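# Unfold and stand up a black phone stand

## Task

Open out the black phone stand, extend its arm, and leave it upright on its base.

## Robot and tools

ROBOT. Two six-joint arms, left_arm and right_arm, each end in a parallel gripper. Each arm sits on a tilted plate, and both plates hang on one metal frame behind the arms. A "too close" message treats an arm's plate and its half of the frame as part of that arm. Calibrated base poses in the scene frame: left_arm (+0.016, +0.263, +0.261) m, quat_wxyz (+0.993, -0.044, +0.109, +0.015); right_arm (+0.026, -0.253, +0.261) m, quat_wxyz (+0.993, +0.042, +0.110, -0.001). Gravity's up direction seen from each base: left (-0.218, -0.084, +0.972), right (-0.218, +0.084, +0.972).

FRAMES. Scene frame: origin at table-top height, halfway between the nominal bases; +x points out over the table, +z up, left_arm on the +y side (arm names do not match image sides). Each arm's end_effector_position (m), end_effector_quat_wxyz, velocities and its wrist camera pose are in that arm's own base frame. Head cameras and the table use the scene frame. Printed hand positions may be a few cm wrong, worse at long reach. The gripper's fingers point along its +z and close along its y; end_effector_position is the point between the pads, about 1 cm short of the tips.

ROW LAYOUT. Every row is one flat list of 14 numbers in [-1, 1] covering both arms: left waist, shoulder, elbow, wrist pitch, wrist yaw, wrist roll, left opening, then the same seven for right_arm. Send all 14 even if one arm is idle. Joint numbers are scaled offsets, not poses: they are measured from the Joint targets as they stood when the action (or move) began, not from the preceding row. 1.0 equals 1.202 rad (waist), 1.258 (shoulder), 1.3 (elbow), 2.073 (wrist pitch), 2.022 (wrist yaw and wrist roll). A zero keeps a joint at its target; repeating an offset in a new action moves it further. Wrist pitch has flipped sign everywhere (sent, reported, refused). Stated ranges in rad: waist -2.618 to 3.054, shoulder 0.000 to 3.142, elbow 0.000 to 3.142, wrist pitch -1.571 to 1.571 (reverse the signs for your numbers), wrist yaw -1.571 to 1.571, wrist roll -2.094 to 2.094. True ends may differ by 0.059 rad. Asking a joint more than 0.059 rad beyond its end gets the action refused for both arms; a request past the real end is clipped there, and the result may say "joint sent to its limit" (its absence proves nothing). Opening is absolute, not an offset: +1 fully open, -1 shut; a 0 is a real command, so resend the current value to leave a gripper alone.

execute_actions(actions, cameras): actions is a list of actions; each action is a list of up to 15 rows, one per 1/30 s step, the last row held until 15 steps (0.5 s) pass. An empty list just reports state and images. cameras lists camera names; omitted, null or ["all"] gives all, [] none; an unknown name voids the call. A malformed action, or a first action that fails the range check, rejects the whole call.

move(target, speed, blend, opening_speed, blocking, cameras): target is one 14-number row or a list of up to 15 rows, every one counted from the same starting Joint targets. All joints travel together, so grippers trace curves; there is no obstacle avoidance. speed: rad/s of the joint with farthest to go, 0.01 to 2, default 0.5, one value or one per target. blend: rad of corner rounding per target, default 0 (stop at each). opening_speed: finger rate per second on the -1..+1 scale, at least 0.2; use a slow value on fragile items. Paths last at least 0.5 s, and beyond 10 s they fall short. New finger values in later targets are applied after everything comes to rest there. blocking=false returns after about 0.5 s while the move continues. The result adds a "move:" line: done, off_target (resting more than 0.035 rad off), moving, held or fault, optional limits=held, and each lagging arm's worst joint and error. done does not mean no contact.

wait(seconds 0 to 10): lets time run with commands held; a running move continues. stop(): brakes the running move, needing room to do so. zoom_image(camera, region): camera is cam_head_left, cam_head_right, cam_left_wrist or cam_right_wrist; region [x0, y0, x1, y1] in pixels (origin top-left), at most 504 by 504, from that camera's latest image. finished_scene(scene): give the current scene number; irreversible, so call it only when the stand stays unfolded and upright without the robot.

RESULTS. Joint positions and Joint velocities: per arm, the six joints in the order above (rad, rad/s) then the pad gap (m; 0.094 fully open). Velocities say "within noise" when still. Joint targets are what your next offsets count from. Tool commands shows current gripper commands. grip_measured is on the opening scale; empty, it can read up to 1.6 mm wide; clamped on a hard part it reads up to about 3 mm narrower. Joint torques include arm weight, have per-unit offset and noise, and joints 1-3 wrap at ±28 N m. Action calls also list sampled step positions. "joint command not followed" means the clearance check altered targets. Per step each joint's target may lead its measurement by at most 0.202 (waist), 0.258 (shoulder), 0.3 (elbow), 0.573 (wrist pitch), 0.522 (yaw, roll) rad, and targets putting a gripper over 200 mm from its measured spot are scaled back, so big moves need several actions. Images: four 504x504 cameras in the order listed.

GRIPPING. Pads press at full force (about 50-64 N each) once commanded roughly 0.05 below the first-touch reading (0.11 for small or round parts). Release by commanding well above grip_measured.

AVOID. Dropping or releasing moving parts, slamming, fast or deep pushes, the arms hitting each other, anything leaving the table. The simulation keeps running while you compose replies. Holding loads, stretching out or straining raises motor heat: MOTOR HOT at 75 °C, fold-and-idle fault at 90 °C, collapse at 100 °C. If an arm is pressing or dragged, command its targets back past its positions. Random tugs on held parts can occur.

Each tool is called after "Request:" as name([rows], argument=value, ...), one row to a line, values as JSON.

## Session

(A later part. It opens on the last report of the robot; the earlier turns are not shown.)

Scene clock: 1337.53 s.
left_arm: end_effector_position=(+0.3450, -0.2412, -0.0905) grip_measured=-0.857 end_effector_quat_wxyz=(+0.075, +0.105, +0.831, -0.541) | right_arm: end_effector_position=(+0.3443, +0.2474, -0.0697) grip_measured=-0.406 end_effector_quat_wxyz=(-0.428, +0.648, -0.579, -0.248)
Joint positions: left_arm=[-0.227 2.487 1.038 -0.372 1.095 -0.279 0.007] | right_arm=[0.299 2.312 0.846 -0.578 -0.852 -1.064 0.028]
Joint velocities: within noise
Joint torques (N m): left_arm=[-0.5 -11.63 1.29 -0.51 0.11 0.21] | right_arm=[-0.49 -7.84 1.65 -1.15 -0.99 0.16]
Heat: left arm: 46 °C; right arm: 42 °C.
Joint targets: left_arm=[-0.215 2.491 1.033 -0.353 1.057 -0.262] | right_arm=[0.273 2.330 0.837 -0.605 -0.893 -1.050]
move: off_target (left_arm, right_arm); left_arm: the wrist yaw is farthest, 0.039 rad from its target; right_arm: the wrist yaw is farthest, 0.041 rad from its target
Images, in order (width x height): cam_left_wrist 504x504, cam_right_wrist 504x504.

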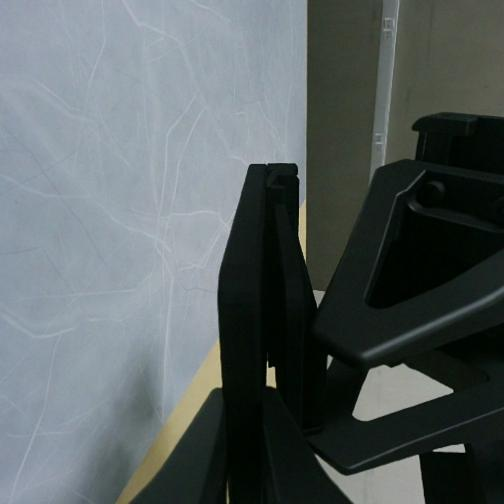

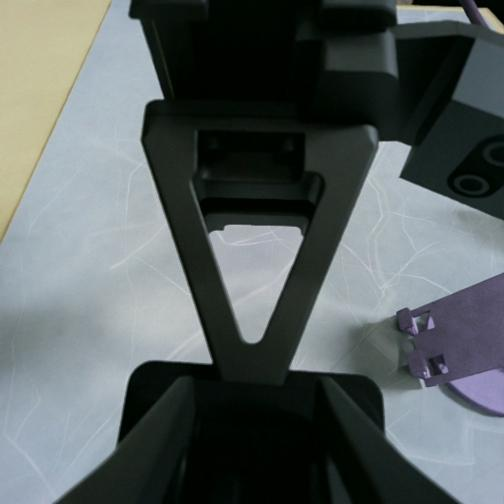

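Request:
move(target=[0,0,0,0,0,0,-0.95,-0.0674,0.0318,-0.0277,-0.0666,-0.1048,0.0153,-0.75], speed=0.15, cameras=["cam_left_wrist","cam_right_wrist","cam_head_right"])

Request:
zoom_image(camera="cam_left_wrist", region=[150, 150, 450, 450])

Scene clock: 1374.40 s.
left_arm: end_effector_position=(+0.3402, -0.2494, -0.0829) grip_measured=-0.857 end_effector_quat_wxyz=(+0.069, +0.118, +0.818, -0.559) | right_arm: end_effector_position=(+0.3363, +0.2362, -0.0586) grip_measured=-0.408 end_effector_quat_wxyz=(-0.469, +0.623, -0.549, -0.300)
Joint positions: left_arm=[-0.241 2.487 1.041 -0.385 1.139 -0.285 0.007] | right_arm=[0.228 2.358 0.811 -0.711 -1.033 -1.038 0.028]
Joint velocities: within noise
Joint torques (N m): left_arm=[0.66 -11.66 1.44 -0.38 -0.35 0.25] | right_arm=[-1.35 -8.1 0.92 -1.15 -1.39 0.14]
Heat: left arm: 46 °C; right arm: 40 °C.
Joint targets: left_arm=[-0.215 2.491 1.033 -0.353 1.057 -0.262] | right_arm=[0.192 2.371 0.801 -0.743 -1.105 -1.020]
move: off_target (left_arm, right_arm); left_arm: the wrist yaw is farthest, 0.082 rad from its target; right_arm: the wrist yaw is farthest, 0.072 rad from its target
Images, in order (width x height): cam_head_right 504x504, cam_left_wrist 504x504, cam_right_wrist 504x504.

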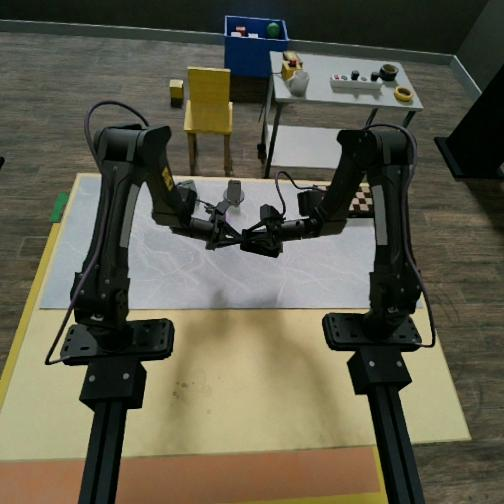

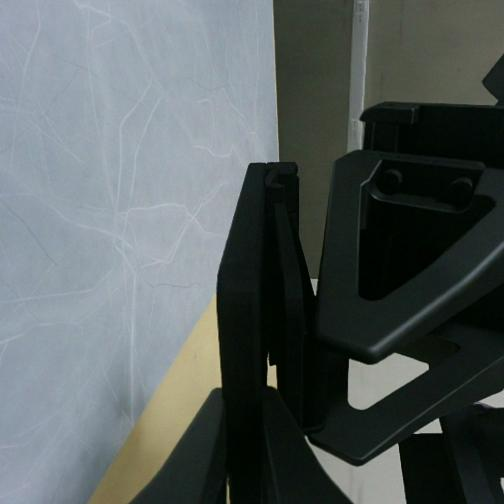

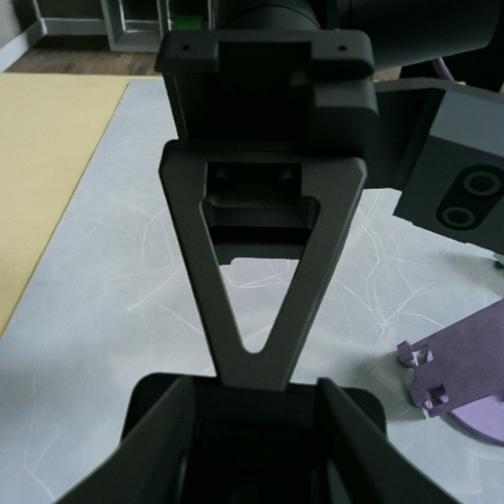

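Scaled by 1.680 from the camera's 504x504 image, which has a finer 720x720 frame.

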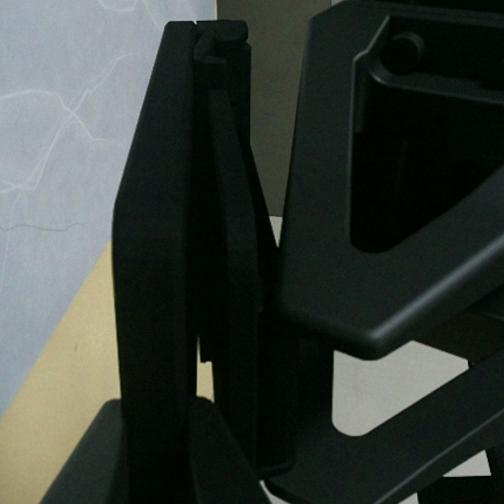

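Request:
move(target=[0,0,0,0,-0.0247,0,-0.95,-0.0391,0.0151,-0.0269,-0.0603,-0.0668,0.0267,-0.75], speed=0.15, cameras=["cam_left_wrist","cam_right_wrist"])

Request:
zoom_image(camera="cam_left_wrist", region=[150, 150, 450, 450])

Scene clock: 1400.17 s.
left_arm: end_effector_position=(+0.3391, -0.2520, -0.0836) grip_measured=-0.857 end_effector_quat_wxyz=(+0.069, +0.121, +0.819, -0.557) | right_arm: end_effector_position=(+0.3307, +0.2277, -0.0455) grip_measured=-0.408 end_effector_quat_wxyz=(-0.498, +0.605, -0.527, -0.330)
Joint positions: left_arm=[-0.25 2.487 1.041 -0.388 1.132 -0.286 0.007] | right_arm=[0.184 2.379 0.777 -0.835 -1.145 -0.99 0.028]
Joint velocities: within noise
Joint torques (N m): left_arm=[1.35 -11.78 1.02 -0.37 -0.73 0.24] | right_arm=[-1.84 -8.03 0.49 -1.23 -1.67 0.25]
Heat: left arm: 46 °C; right arm: 41 °C.
Joint targets: left_arm=[-0.215 2.491 1.033 -0.353 1.007 -0.262] | right_arm=[0.145 2.389 0.766 -0.868 -1.240 -0.965]
move: off_target (left_arm, right_arm); left_arm: the wrist yaw is farthest, 0.125 rad from its target; right_arm: the wrist yaw is farthest, 0.095 rad from its target
Images, in order (width x height): cam_left_wrist 504x504, cam_right_wrist 504x504.

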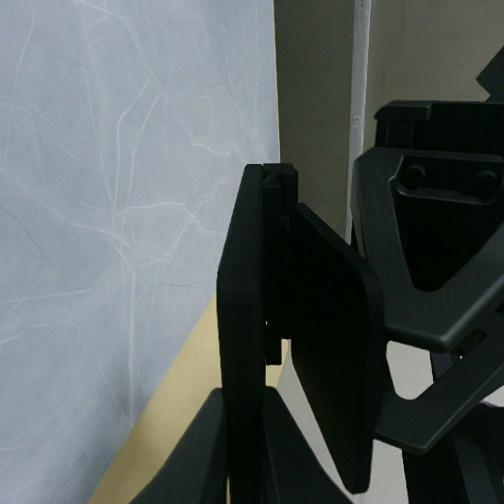

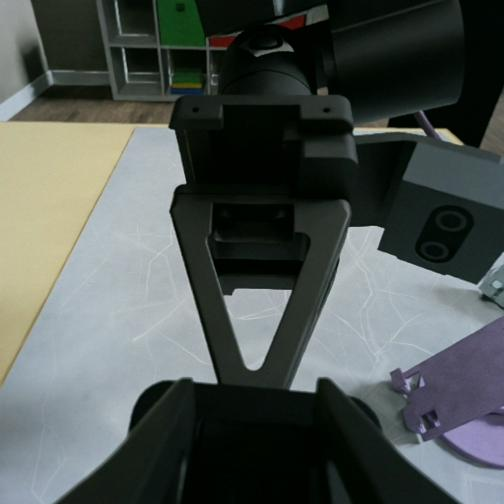

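Scaled by 1.680 from the camera's 504x504 image, which has a finer 720x720 frame.

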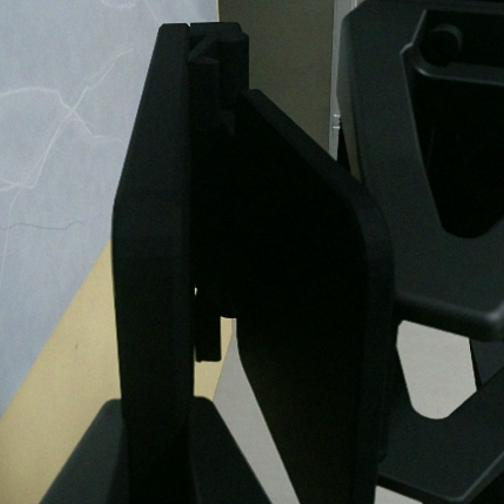

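Request:
move(target=[-0.0391,0,0,-0.0217,0.0727,-0.007,-0.95,0.0225,0,0,0.0111,0.0420,-0.0124,-0.75], speed=0.15, cameras=["cam_left_wrist","cam_right_wrist"])

Request:
zoom_image(camera="cam_left_wrist", region=[150, 130, 450, 430])

Scene clock: 1416.30 s.
left_arm: end_effector_position=(+0.3360, -0.2571, -0.0816) grip_measured=-0.857 end_effector_quat_wxyz=(+0.065, +0.126, +0.815, -0.562) | right_arm: end_effector_position=(+0.3301, +0.2276, -0.0459) grip_measured=-0.408 end_effector_quat_wxyz=(-0.499, +0.606, -0.526, -0.329)
Joint positions: left_arm=[-0.263 2.487 1.041 -0.397 1.142 -0.295 0.007] | right_arm=[0.184 2.379 0.775 -0.837 -1.145 -0.994 0.028]
Joint velocities: within noise
Joint torques (N m): left_arm=[-1.57 -11.67 1.17 -0.76 0.67 0.22] | right_arm=[0.46 -8.06 0.79 -1.01 -0.65 0]
Heat: left arm: 46 °C; right arm: 40 °C.
Joint targets: left_arm=[-0.262 2.491 1.033 -0.398 1.154 -0.276] | right_arm=[0.172 2.390 0.766 -0.845 -1.155 -0.991]
move: done
Images, in order (width x height): cam_left_wrist 504x504, cam_right_wrist 504x504.

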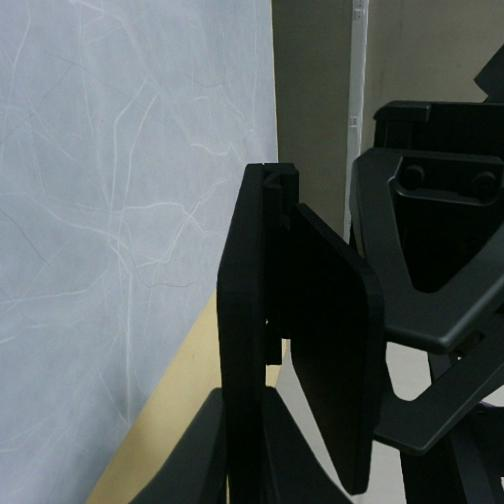

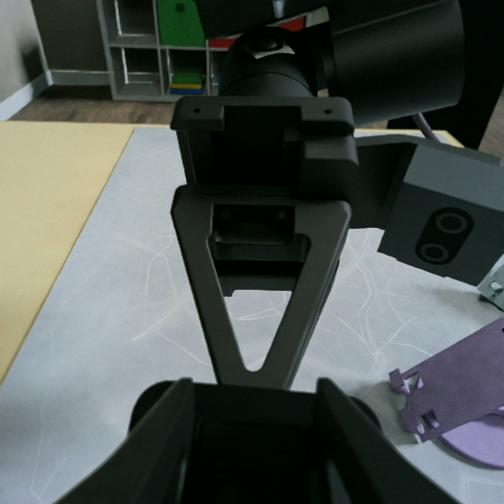

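Scaled by 1.680 from the camera's 504x504 image, which has a finer 720x720 frame.

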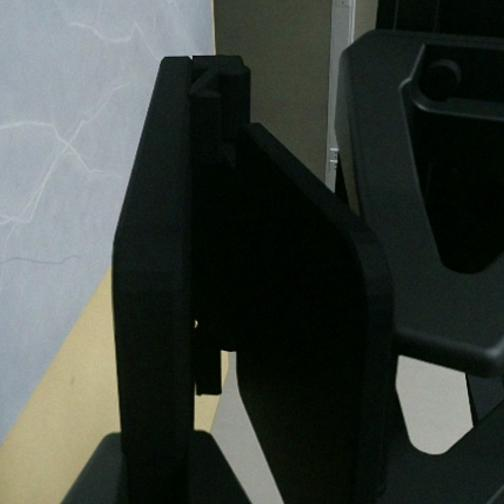

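Request:
move(target=[0,0,0,0,0,0,-0.7,0,0,0,0,0,0,-0.75], opening_speed=0.4, cameras=["cam_left_wrist"])

Request:
zoom_image(camera="cam_left_wrist", region=[150, 180, 450, 480])

Scene clock: 1443.50 s.
left_arm: end_effector_position=(+0.3364, -0.2574, -0.0809) grip_measured=-0.702 end_effector_quat_wxyz=(+0.068, +0.130, +0.814, -0.562) | right_arm: end_effector_position=(+0.3318, +0.2257, -0.0462) grip_measured=-0.408 end_effector_quat_wxyz=(-0.499, +0.605, -0.528, -0.326)
Joint positions: left_arm=[-0.263 2.487 1.041 -0.402 1.144 -0.288 0.014] | right_arm=[0.179 2.379 0.775 -0.838 -1.141 -0.995 0.028]
Joint velocities: within noise
Joint torques (N m): left_arm=[-1.85 -11.85 1.28 -0.63 0.6 0.12] | right_arm=[0.77 -8.06 0.73 -0.97 -0.69 0]
Heat: left arm: 46 °C; right arm: 40 °C.
Joint targets: left_arm=[-0.262 2.491 1.033 -0.398 1.154 -0.276] | right_arm=[0.172 2.390 0.766 -0.845 -1.155 -0.991]
move: done
Images, in order (width x height): cam_left_wrist 504x504.

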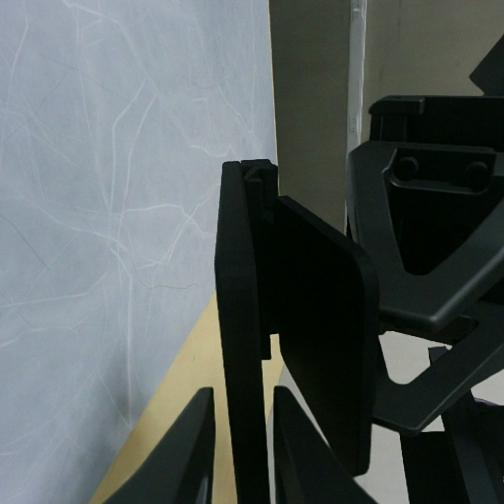

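Scaled by 1.680 from the camera's 504x504 image, which has a finer 720x720 frame.

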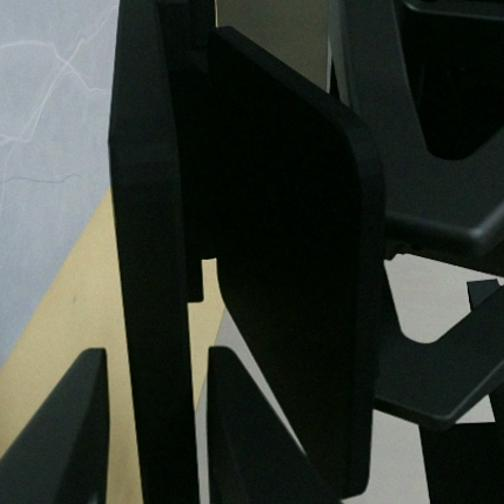

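Request:
move(target=[-0.0474,-0.0326,-0.0038,-0.0125,-0.0450,-0.0440,-0.68,0,0,0,0,0,0,-0.75], speed=0.1, cameras=["cam_left_wrist"])

Request:
zoom_image(camera="cam_left_wrist", region=[150, 180, 450, 480])

Scene clock: 1471.27 s.
left_arm: end_effector_position=(+0.3345, -0.2682, -0.0890) grip_measured=-0.682 end_effector_quat_wxyz=(+0.057, +0.111, +0.835, -0.536) | right_arm: end_effector_position=(+0.3324, +0.2254, -0.0466) grip_measured=-0.408 end_effector_quat_wxyz=(-0.499, +0.605, -0.529, -0.324)
Joint positions: left_arm=[-0.307 2.478 1.036 -0.414 1.06 -0.365 0.015] | right_arm=[0.179 2.379 0.775 -0.838 -1.137 -0.995 0.028]
Joint velocities: within noise
Joint torques (N m): left_arm=[-2.77 -14.57 1.4 -0.89 0.51 0.02] | right_arm=[0.79 -8.02 0.64 -1 -0.75 0.03]
Heat: left arm: 46 °C; right arm: 40 °C.
Joint targets: left_arm=[-0.319 2.450 1.028 -0.424 1.063 -0.366] | right_arm=[0.172 2.390 0.766 -0.845 -1.155 -0.991]
move: done
Images, in order (width x height): cam_left_wrist 504x504.

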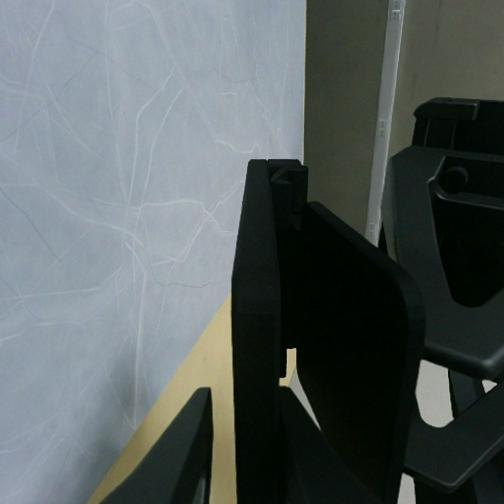

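Scaled by 1.680 from the camera's 504x504 image, which has a finer 720x720 frame.

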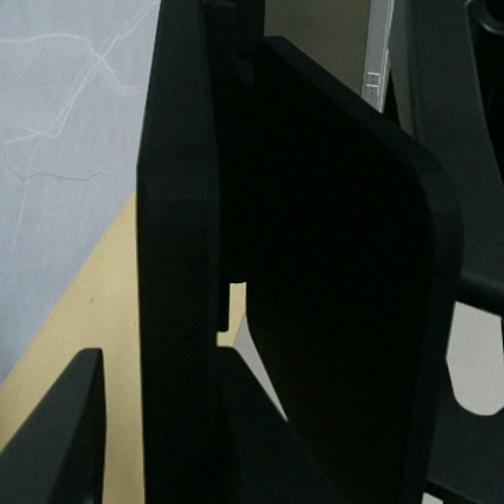

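Request:
move(target=[0,-0.012,0,0,0,0,-0.68,0,0,0,0,0,0,-0.75], speed=0.1, cameras=["cam_left_wrist"])

Request:
zoom_image(camera="cam_left_wrist", region=[150, 180, 450, 480])

Scene clock: 1478.13 s.
left_arm: end_effector_position=(+0.3378, -0.2692, -0.0830) grip_measured=-0.682 end_effector_quat_wxyz=(+0.064, +0.115, +0.833, -0.537) | right_arm: end_effector_position=(+0.3324, +0.2254, -0.0466) grip_measured=-0.408 end_effector_quat_wxyz=(-0.499, +0.605, -0.529, -0.324)
Joint positions: left_arm=[-0.307 2.462 1.036 -0.415 1.059 -0.366 0.015] | right_arm=[0.179 2.379 0.775 -0.838 -1.137 -0.995 0.028]
Joint velocities: within noise
Joint torques (N m): left_arm=[-2.86 -14.79 1.62 -0.89 0.53 0.05] | right_arm=[0.62 -8.2 0.64 -1 -0.77 0]
Heat: left arm: 49 °C; right arm: 40 °C.
Joint targets: left_arm=[-0.319 2.435 1.028 -0.424 1.063 -0.366] | right_arm=[0.172 2.390 0.766 -0.845 -1.155 -0.991]
move: done
Images, in order (width x height): cam_left_wrist 504x504.

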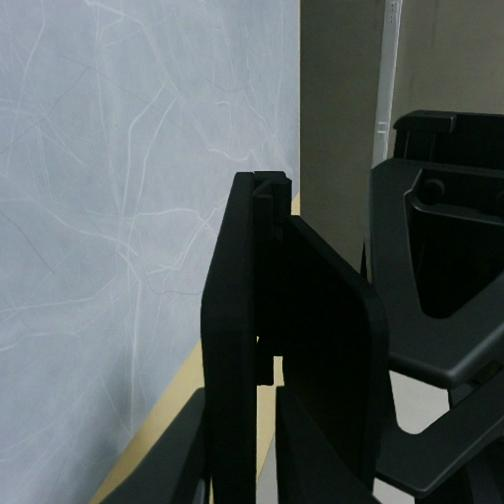

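Scaled by 1.680 from the camera's 504x504 image, which has a finer 720x720 frame.

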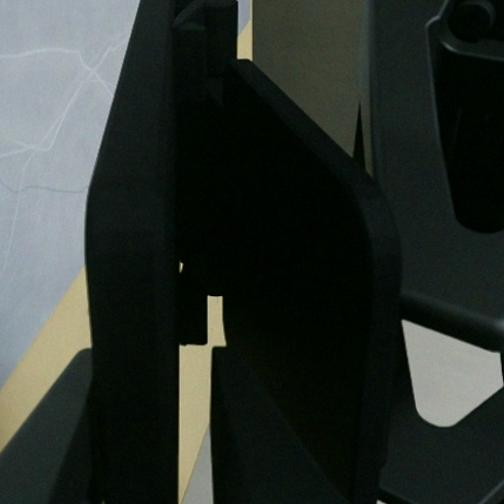

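Request:
move(target=[0,0.044,0,0,0,0,-0.68,0,0,0,0,0,0,-0.75], speed=0.1, cameras=["cam_left_wrist"])

Request:
zoom_image(camera="cam_left_wrist", region=[150, 180, 450, 480])

Scene clock: 1483.20 s.
left_arm: end_effector_position=(+0.3379, -0.2692, -0.0830) grip_measured=-0.682 end_effector_quat_wxyz=(+0.064, +0.115, +0.833, -0.537) | right_arm: end_effector_position=(+0.3324, +0.2254, -0.0466) grip_measured=-0.408 end_effector_quat_wxyz=(-0.499, +0.605, -0.529, -0.324)
Joint positions: left_arm=[-0.307 2.462 1.036 -0.415 1.059 -0.366 0.015] | right_arm=[0.179 2.379 0.775 -0.838 -1.137 -0.995 0.028]
Joint velocities: within noise
Joint torques (N m): left_arm=[-2.99 -9.61 1.5 -0.9 0.52 0.03] | right_arm=[0.75 -8.05 0.76 -1 -0.74 0.02]
Heat: left arm: 50 °C; right arm: 40 °C.
Joint targets: left_arm=[-0.319 2.491 1.028 -0.424 1.063 -0.365] | right_arm=[0.172 2.390 0.766 -0.845 -1.155 -0.991]
move: done
Images, in order (width x height): cam_left_wrist 504x504.

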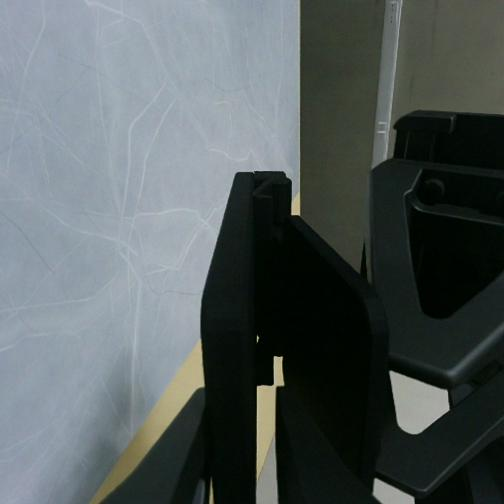

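Scaled by 1.680 from the camera's 504x504 image, which has a finer 720x720 frame.

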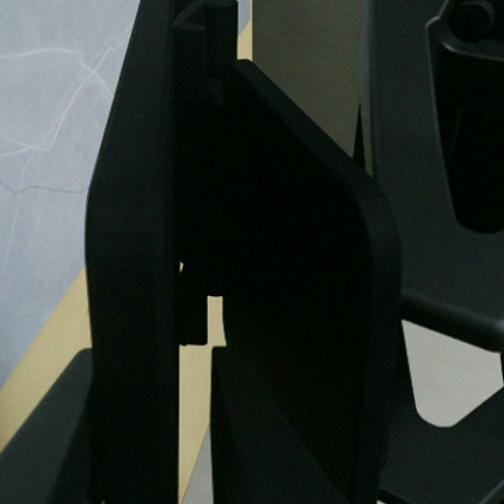

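Request:
move(target=[0,0.004,0,0,0,0,-0.95,0,0,0,0,0,0,-0.75], opening_speed=0.2, cameras=["cam_left_wrist","cam_right_wrist"])

Request:
zoom_image(camera="cam_left_wrist", region=[150, 180, 450, 480])

Scene clock: 1488.67 s.
left_arm: end_effector_position=(+0.3368, -0.2688, -0.0856) grip_measured=-0.845 end_effector_quat_wxyz=(+0.060, +0.110, +0.835, -0.536) | right_arm: end_effector_position=(+0.3326, +0.2254, -0.0468) grip_measured=-0.408 end_effector_quat_wxyz=(-0.499, +0.605, -0.530, -0.323)
Joint positions: left_arm=[-0.307 2.469 1.036 -0.416 1.058 -0.374 0.007] | right_arm=[0.179 2.379 0.775 -0.838 -1.136 -0.995 0.028]
Joint velocities: within noise
Joint torques (N m): left_arm=[-2.92 -9.84 1.59 -0.92 0.54 0.12] | right_arm=[0.69 -7.92 0.72 -0.99 -0.76 0]
Heat: left arm: 50 °C; right arm: 40 °C.
Joint targets: left_arm=[-0.319 2.496 1.028 -0.424 1.062 -0.365] | right_arm=[0.172 2.390 0.766 -0.845 -1.155 -0.991]
move: done
Images, in order (width x height): cam_left_wrist 504x504, cam_right_wrist 504x504.

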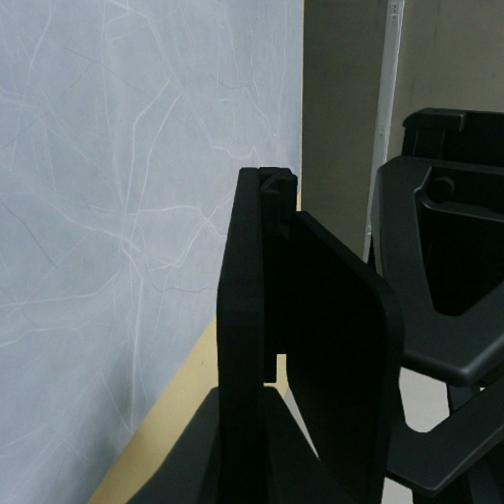

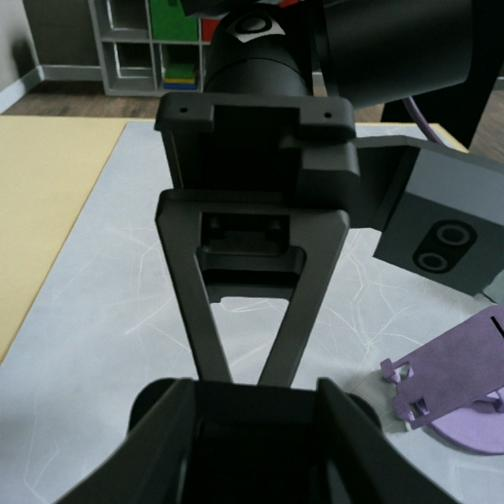

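Scaled by 1.680 from the camera's 504x504 image, which has a finer 720x720 frame.

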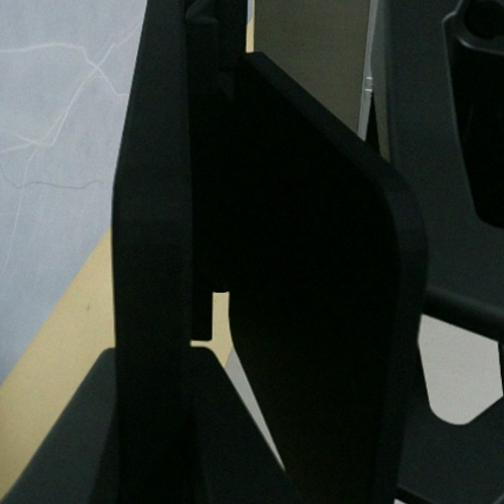

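Request:
move([
  [0.0516,0.1176,0.0646,-0.0738,0.0846,-0.0272,-0.95,0,0,0,0,0,0,-0.75],
  [0.0707,0.2631,0.1331,-0.2205,0.1568,-0.1241,-0.95,0,0,0,0,0,0,-0.75],
], speed=0.15, blend=0.05, cameras=["cam_left_wrist","cam_right_wrist","cam_head_right"])

Request:
zoom_image(camera="cam_left_wrist", region=[150, 100, 500, 450])

Scene clock: 1534.10 s.
left_arm: end_effector_position=(+0.3435, -0.2744, -0.0989) grip_measured=-0.845 end_effector_quat_wxyz=(+0.041, +0.140, +0.733, -0.664) | right_arm: end_effector_position=(+0.3363, +0.2228, -0.0531) grip_measured=-0.408 end_effector_quat_wxyz=(-0.495, +0.606, -0.543, -0.305)
Joint positions: left_arm=[-0.266 2.781 1.202 -0.889 1.391 -0.637 0.007] | right_arm=[0.18 2.379 0.769 -0.838 -1.088 -1 0.028]
Joint velocities: within noise
Joint torques (N m): left_arm=[0.88 -8.35 1.22 -0.97 0.35 0.23] | right_arm=[0.5 -8.01 1.18 -0.98 -1.36 0.08]
Heat: left arm: 46 °C; right arm: 40 °C.
Joint targets: left_arm=[-0.234 2.827 1.201 -0.881 1.380 -0.616] | right_arm=[0.172 2.390 0.766 -0.845 -1.155 -0.991]
move: off_target (left_arm, right_arm); left_arm: the shoulder is farthest, 0.046 rad from its target; right_arm: the wrist yaw is farthest, 0.067 rad from its target
Images, in order (width x height): cam_head_right 504x504, cam_left_wrist 504x504, cam_right_wrist 504x504.

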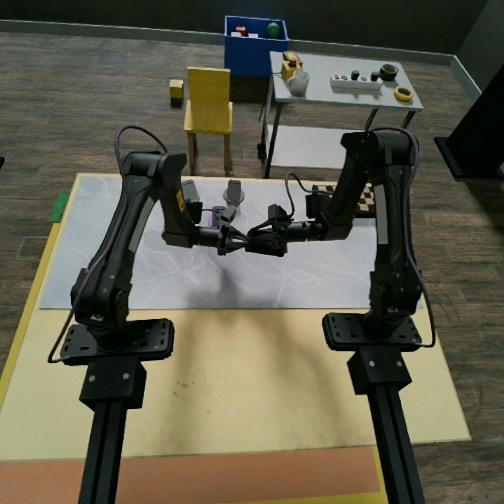

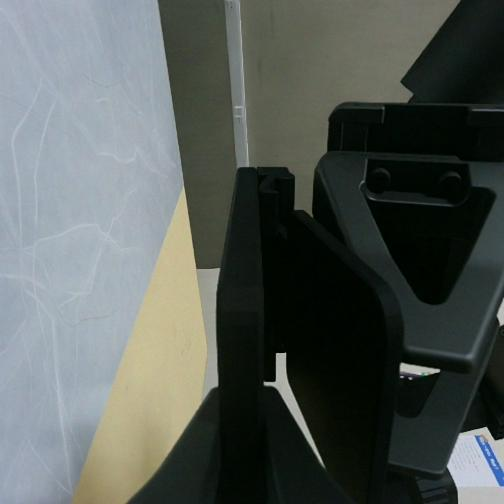

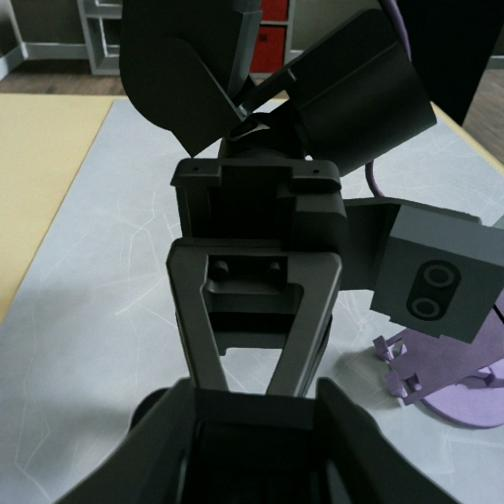

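Scaled by 1.440 from the camera's 504x504 image, which has a finer 720x720 frame.

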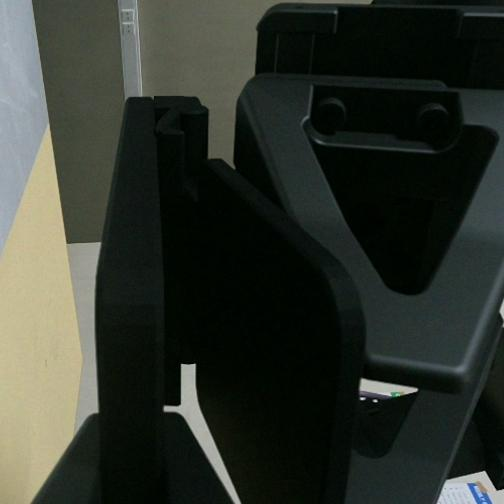

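Request:
move(target=[0,0,0,0,0,0,-0.95,-0.0541,-0.0064,-0.0408,-0.0781,-0.0549,0.0519,-0.8], speed=0.15, cameras=["cam_left_wrist","cam_right_wrist"])

Request:
zoom_image(camera="cam_left_wrist", region=[150, 100, 500, 450])

Scene clock: 1560.90 s.
left_arm: end_effector_position=(+0.3388, -0.2785, -0.0932) grip_measured=-0.845 end_effector_quat_wxyz=(+0.037, +0.158, +0.721, -0.673) | right_arm: end_effector_position=(+0.3293, +0.2161, -0.0387) grip_measured=-0.412 end_effector_quat_wxyz=(-0.513, +0.584, -0.535, -0.331)
Joint positions: left_arm=[-0.277 2.781 1.207 -0.909 1.423 -0.64 0.007] | right_arm=[0.149 2.379 0.724 -0.957 -1.164 -0.913 0.028]
Joint velocities: within noise
Joint torques (N m): left_arm=[1.72 -8.54 0.98 -0.8 0.01 0.26] | right_arm=[-2.36 -8.34 0.35 -1.45 -1.73 0.32]
Heat: left arm: 47 °C; right arm: 40 °C.
Joint targets: left_arm=[-0.234 2.827 1.201 -0.881 1.380 -0.616] | right_arm=[0.107 2.382 0.713 -1.007 -1.266 -0.886]
move: off_target (left_arm, right_arm); left_arm: the shoulder is farthest, 0.046 rad from its target; right_arm: the wrist yaw is farthest, 0.102 rad from its target
Images, in order (width x height): cam_left_wrist 504x504, cam_right_wrist 504x504.

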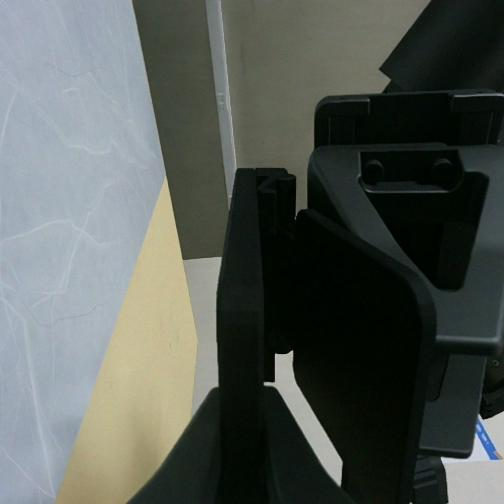

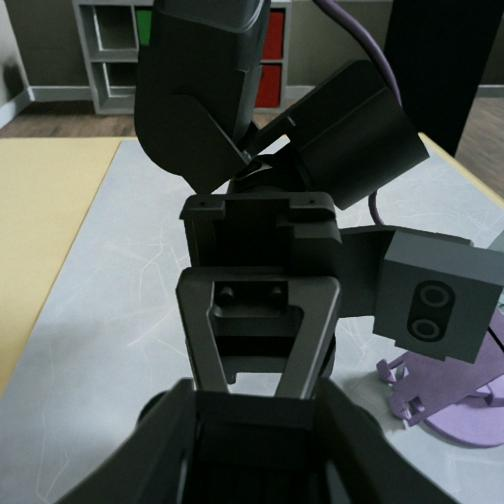

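Scaled by 1.440 from the camera's 504x504 image, which has a finer 720x720 frame.

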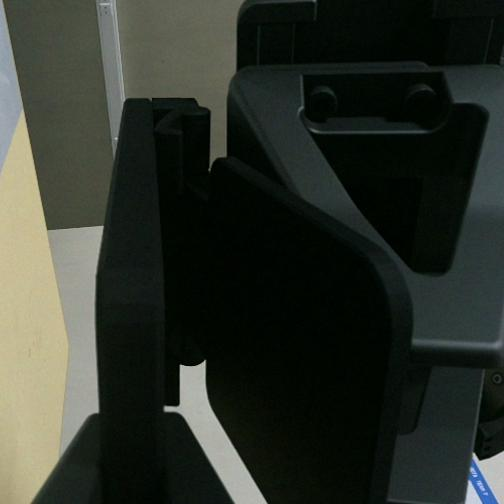

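Request:
move(target=[0,0,0,0,0,0,-0.95,-0.0349,-0.0334,-0.0269,-0.0227,-0.0361,0.0153,-0.8], speed=0.15, cameras=["cam_left_wrist","cam_right_wrist"])

Request:
zoom_image(camera="cam_left_wrist", region=[150, 100, 500, 450])

Scene clock: 1588.30 s.
left_arm: end_effector_position=(+0.3385, -0.2808, -0.0944) grip_measured=-0.845 end_effector_quat_wxyz=(+0.038, +0.158, +0.724, -0.671) | right_arm: end_effector_position=(+0.3221, +0.2070, -0.0264) grip_measured=-0.414 end_effector_quat_wxyz=(-0.530, +0.574, -0.516, -0.351)
Joint positions: left_arm=[-0.283 2.781 1.207 -0.909 1.412 -0.64 0.007] | right_arm=[0.111 2.379 0.694 -1.031 -1.249 -0.884 0.028]
Joint velocities: within noise
Joint torques (N m): left_arm=[2.59 -8.59 1.05 -0.82 0.09 0.27] | right_arm=[-2.58 -11.47 -0.47 -1.17 -1.61 0.31]
Heat: left arm: 47 °C; right arm: 40 °C.
Joint targets: left_arm=[-0.234 2.827 1.201 -0.881 1.379 -0.616] | right_arm=[0.065 2.340 0.678 -1.054 -1.339 -0.855]
move: off_target (left_arm, right_arm); left_arm: the waist is farthest, 0.049 rad from its target; right_arm: the wrist yaw is farthest, 0.090 rad from its target
Images, in order (width x height): cam_left_wrist 504x504, cam_right_wrist 504x504.

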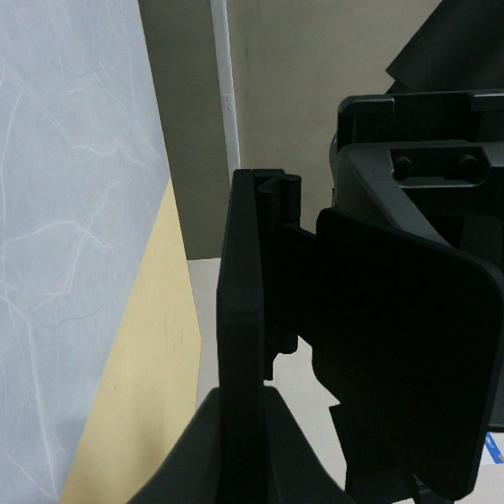

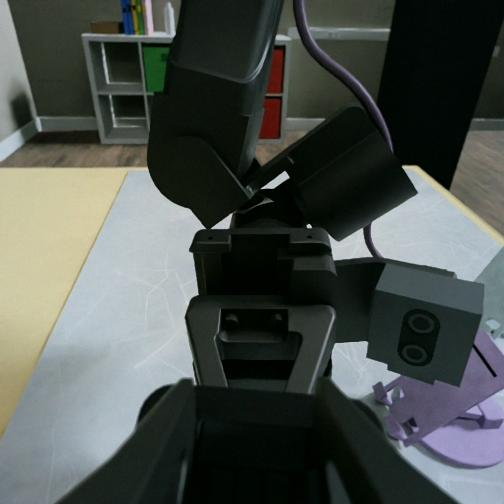

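Scaled by 1.440 from the camera's 504x504 image, which has a finer 720x720 frame.

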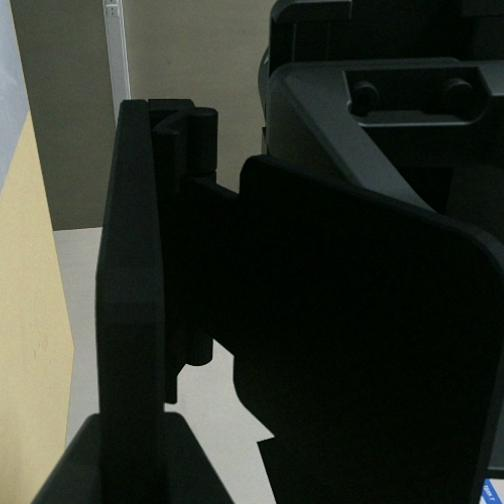

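Request:
move(target=[0,0,0,0,0,0,-0.95,-0.0458,0.0517,-0.0062,-0.0690,-0.0549,0.0396,-0.8], speed=0.15, cameras=["cam_left_wrist","cam_right_wrist"])

Request:
zoom_image(camera="cam_left_wrist", region=[150, 100, 500, 450])

Scene clock: 1601.67 s.
left_arm: end_effector_position=(+0.3407, -0.2810, -0.0960) grip_measured=-0.845 end_effector_quat_wxyz=(+0.040, +0.152, +0.728, -0.667) | right_arm: end_effector_position=(+0.3181, +0.1931, -0.0085) grip_measured=-0.414 end_effector_quat_wxyz=(+0.553, -0.561, +0.488, +0.376)
Joint positions: left_arm=[-0.283 2.781 1.207 -0.909 1.397 -0.647 0.007] | right_arm=[0.054 2.393 0.679 -1.159 -1.369 -0.802 0.028]
Joint velocities: within noise
Joint torques (N m): left_arm=[2.55 -8.68 1.25 -0.84 0.2 0.35] | right_arm=[-2.58 -7.54 -0.03 -1.4 -1.45 0.26]
Heat: left arm: 47 °C; right arm: 42 °C.
Joint targets: left_arm=[-0.234 2.827 1.201 -0.881 1.380 -0.616] | right_arm=[0.010 2.404 0.670 -1.197 -1.450 -0.775]
move: off_target (left_arm, right_arm); left_arm: the waist is farthest, 0.049 rad from its target; right_arm: the wrist yaw is farthest, 0.081 rad from its target
Images, in order (width x height): cam_left_wrist 504x504, cam_right_wrist 504x504.

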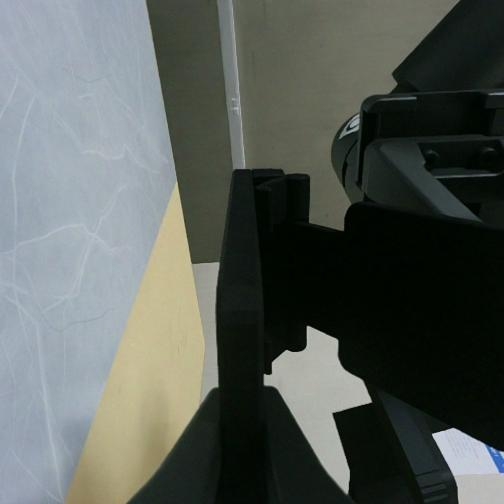

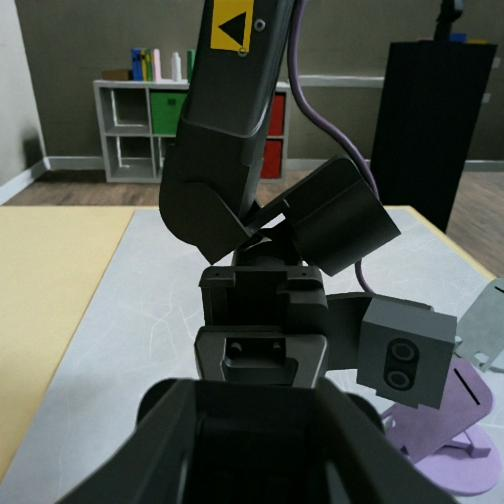

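Scaled by 1.440 from the camera's 504x504 image, which has a finer 720x720 frame.

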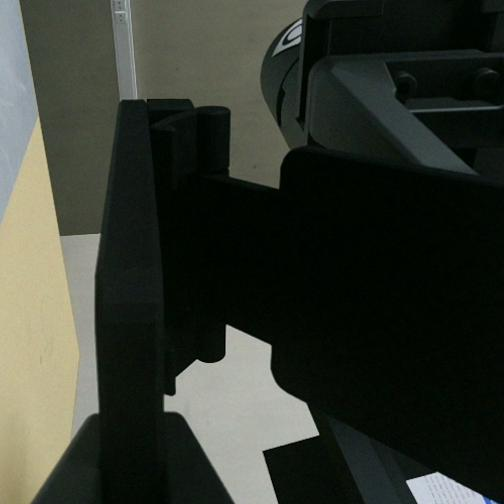

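Request:
move(target=[0,0,0,0,0,0,-0.95,0.1190,-0.0676,-0.0308,-0.0545,0.0643,0.0717,-0.9], speed=0.15, cameras=["cam_left_wrist","cam_right_wrist"])

Request:
zoom_image(camera="cam_left_wrist", region=[150, 100, 500, 450])

Scene clock: 1628.47 s.
left_arm: end_effector_position=(+0.3377, -0.2702, -0.0914) grip_measured=-0.845 end_effector_quat_wxyz=(+0.030, +0.155, +0.714, -0.682) | right_arm: end_effector_position=(+0.3157, +0.2168, -0.0029) grip_measured=-0.418 end_effector_quat_wxyz=(+0.542, -0.554, +0.512, +0.371)
Joint positions: left_arm=[-0.255 2.787 1.207 -0.903 1.463 -0.639 0.007] | right_arm=[0.141 2.364 0.639 -1.268 -1.253 -0.66 0.027]
Joint velocities: within noise
Joint torques (N m): left_arm=[0.02 -8.92 1.01 -0.88 -0.43 0.25] | right_arm=[2.07 -11.78 0.02 -1.52 -1.22 0.31]
Heat: left arm: 47 °C; right arm: 43 °C.
Joint targets: left_arm=[-0.234 2.827 1.201 -0.881 1.380 -0.616] | right_arm=[0.153 2.319 0.630 -1.310 -1.320 -0.630]
move: off_target (left_arm, right_arm); left_arm: the wrist yaw is farthest, 0.083 rad from its target; right_arm: the wrist yaw is farthest, 0.067 rad from its target
Images, in order (width x height): cam_left_wrist 504x504, cam_right_wrist 504x504.

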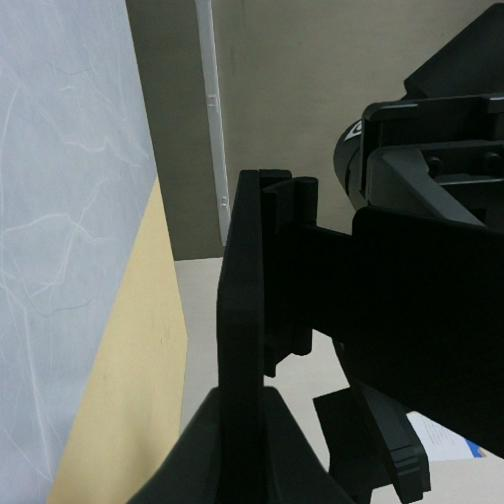

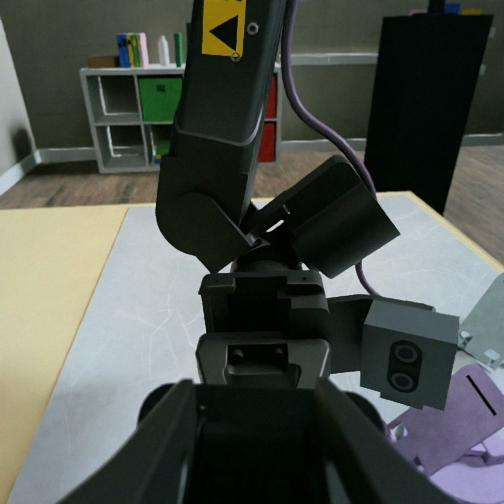

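Scaled by 1.440 from the camera's 504x504 image, which has a finer 720x720 frame.

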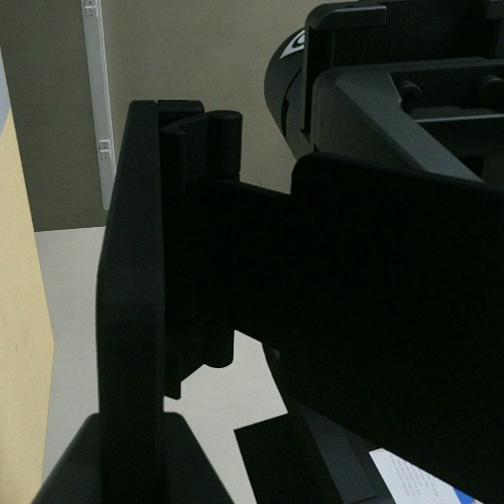

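Request:
move(target=[0,0,0,0,0,0,-0.95,0.0798,-0.0850,-0.0130,-0.0116,0.0455,0.0470,-0.95], speed=0.15, cameras=["cam_left_wrist","cam_right_wrist"])

Request:
zoom_image(camera="cam_left_wrist", region=[150, 100, 500, 450])

Scene clock: 1638.07 s.
left_arm: end_effector_position=(+0.3509, -0.2643, -0.1105) grip_measured=-0.845 end_effector_quat_wxyz=(+0.054, +0.122, +0.743, -0.656) | right_arm: end_effector_position=(+0.3085, +0.2492, +0.0446) grip_measured=-0.947 end_effector_quat_wxyz=(+0.558, -0.568, +0.475, +0.375)
Joint positions: left_arm=[-0.24 2.805 1.207 -0.891 1.363 -0.628 0.007] | right_arm=[0.242 2.225 0.617 -1.332 -1.212 -0.542 0.002]
Joint velocities: within noise
Joint torques (N m): left_arm=[-1.32 -10.62 0.92 -1.02 0.6 0.12] | right_arm=[1.69 -9.2 1.47 -1.26 -0.53 0.05]
Heat: left arm: 47 °C; right arm: 45 °C.
Joint targets: left_arm=[-0.234 2.827 1.201 -0.881 1.380 -0.616] | right_arm=[0.249 2.212 0.613 -1.334 -1.228 -0.535]
move: done
Images, in order (width x height): cam_left_wrist 504x504, cam_right_wrist 504x504.

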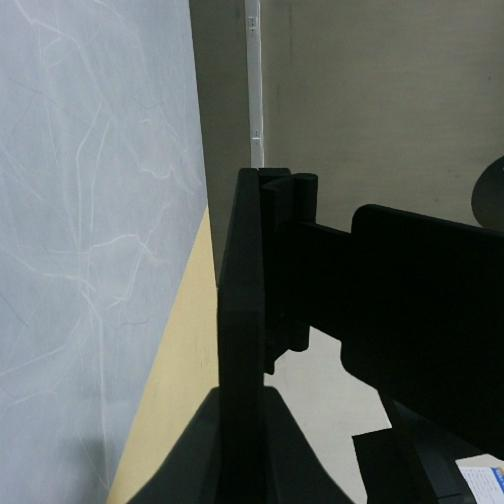

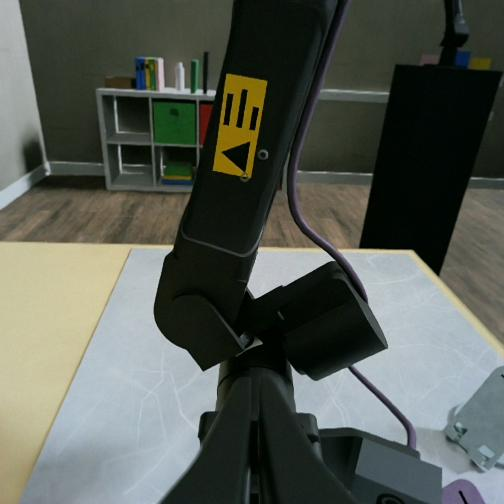

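Scaled by 1.440 from the camera's 504x504 image, which has a finer 720x720 frame.

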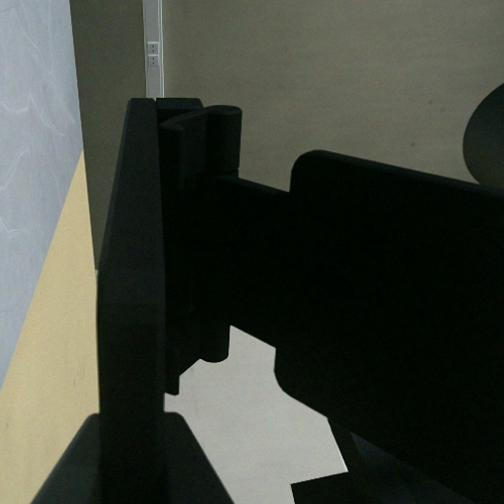

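Request:
move(target=[0,0,0,0,0,0,-0.95,0.1672,-0.3275,0.2208,0.4988,0.6073,0.2646,-0.95], speed=0.8, cameras=["cam_head_right"])

Request:
move([
  [0,0,0,0,0,0,-0.95,0.4992,0,0.0769,0.4342,0.4946,0.4451,-0.95],
  [0,0,0,0,0,0,-0.95,0.6464,0.6645,0.4338,0.7159,0.6360,0.7359,-0.95],
], speed=0.6, blend=0.05, cameras=["cam_right_wrist","cam_left_wrist","cam_head_right"])

Scene clock: 1755.97 s.
left_arm: end_effector_position=(+0.3510, -0.2643, -0.1106) grip_measured=-0.845 end_effector_quat_wxyz=(+0.054, +0.122, +0.743, -0.655) | right_arm: end_effector_position=(+0.4343, +0.2071, +0.0677) grip_measured=-0.947 end_effector_quat_wxyz=(+0.447, -0.198, +0.866, +0.102)
Joint positions: left_arm=[-0.24 2.805 1.207 -0.891 1.362 -0.628 0.007] | right_arm=[0.44 1.823 0.882 -0.323 -0.008 -0.005 0.002]
Joint velocities: within noise
Joint torques (N m): left_arm=[-1.54 -10.67 0.83 -1 0.62 0.14] | right_arm=[2.24 -10.35 7.65 -1.16 -0.02 0.08]
Heat: left arm: 45 °C; right arm: 49 °C.
Joint targets: left_arm=[-0.234 2.827 1.201 -0.881 1.380 -0.616] | right_arm=[0.450 1.801 0.900 -0.300 0.000 0.000]
move: done
Images, in order (width x height): cam_head_right 504x504.

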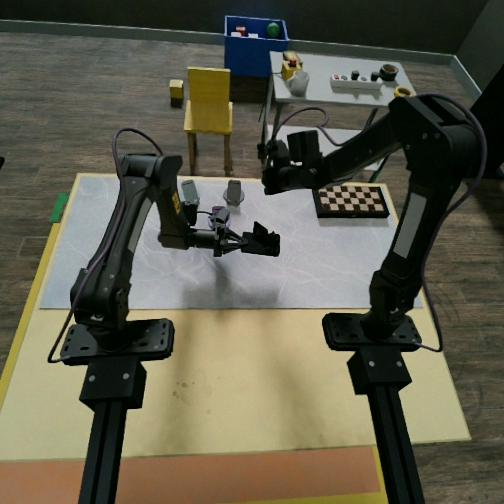

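Scene clock: 1759.83 s.
left_arm: end_effector_position=(+0.3510, -0.2643, -0.1106) grip_measured=-0.845 end_effector_quat_wxyz=(+0.054, +0.122, +0.743, -0.655) | right_arm: end_effector_position=(+0.2670, +0.2356, -0.0382) grip_measured=-0.947 end_effector_quat_wxyz=(+0.466, -0.123, +0.770, -0.417)
Joint positions: left_arm=[-0.24 2.805 1.207 -0.891 1.362 -0.628 0.007] | right_arm=[1.217 2.612 1.449 1.176 1.264 1.475 0.002]
Joint velocities: within noise
Joint torques (N m): left_arm=[-1.36 -10.55 0.8 -1 0.59 0.16] | right_arm=[3.47 -8.7 4.86 1.07 0.69 0.12]
Heat: left arm: 45 °C; right arm: 49 °C.
Joint targets: left_arm=[-0.234 2.827 1.201 -0.881 1.380 -0.616] | right_arm=[1.227 2.636 1.464 1.184 1.286 1.488]
move: done
Images, in order (width x height): cam_head_right 504x504, cam_left_wrist 504x504, cam_right_wrist 504x504.

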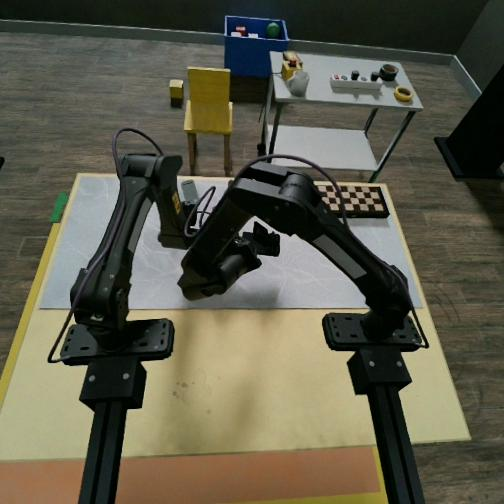

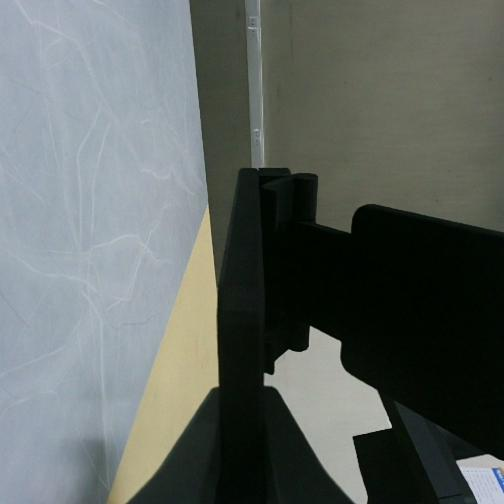

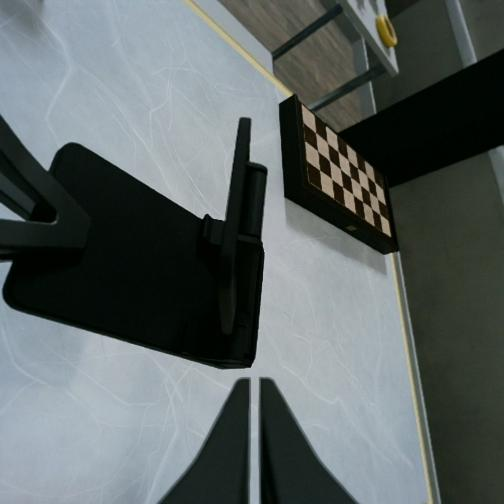

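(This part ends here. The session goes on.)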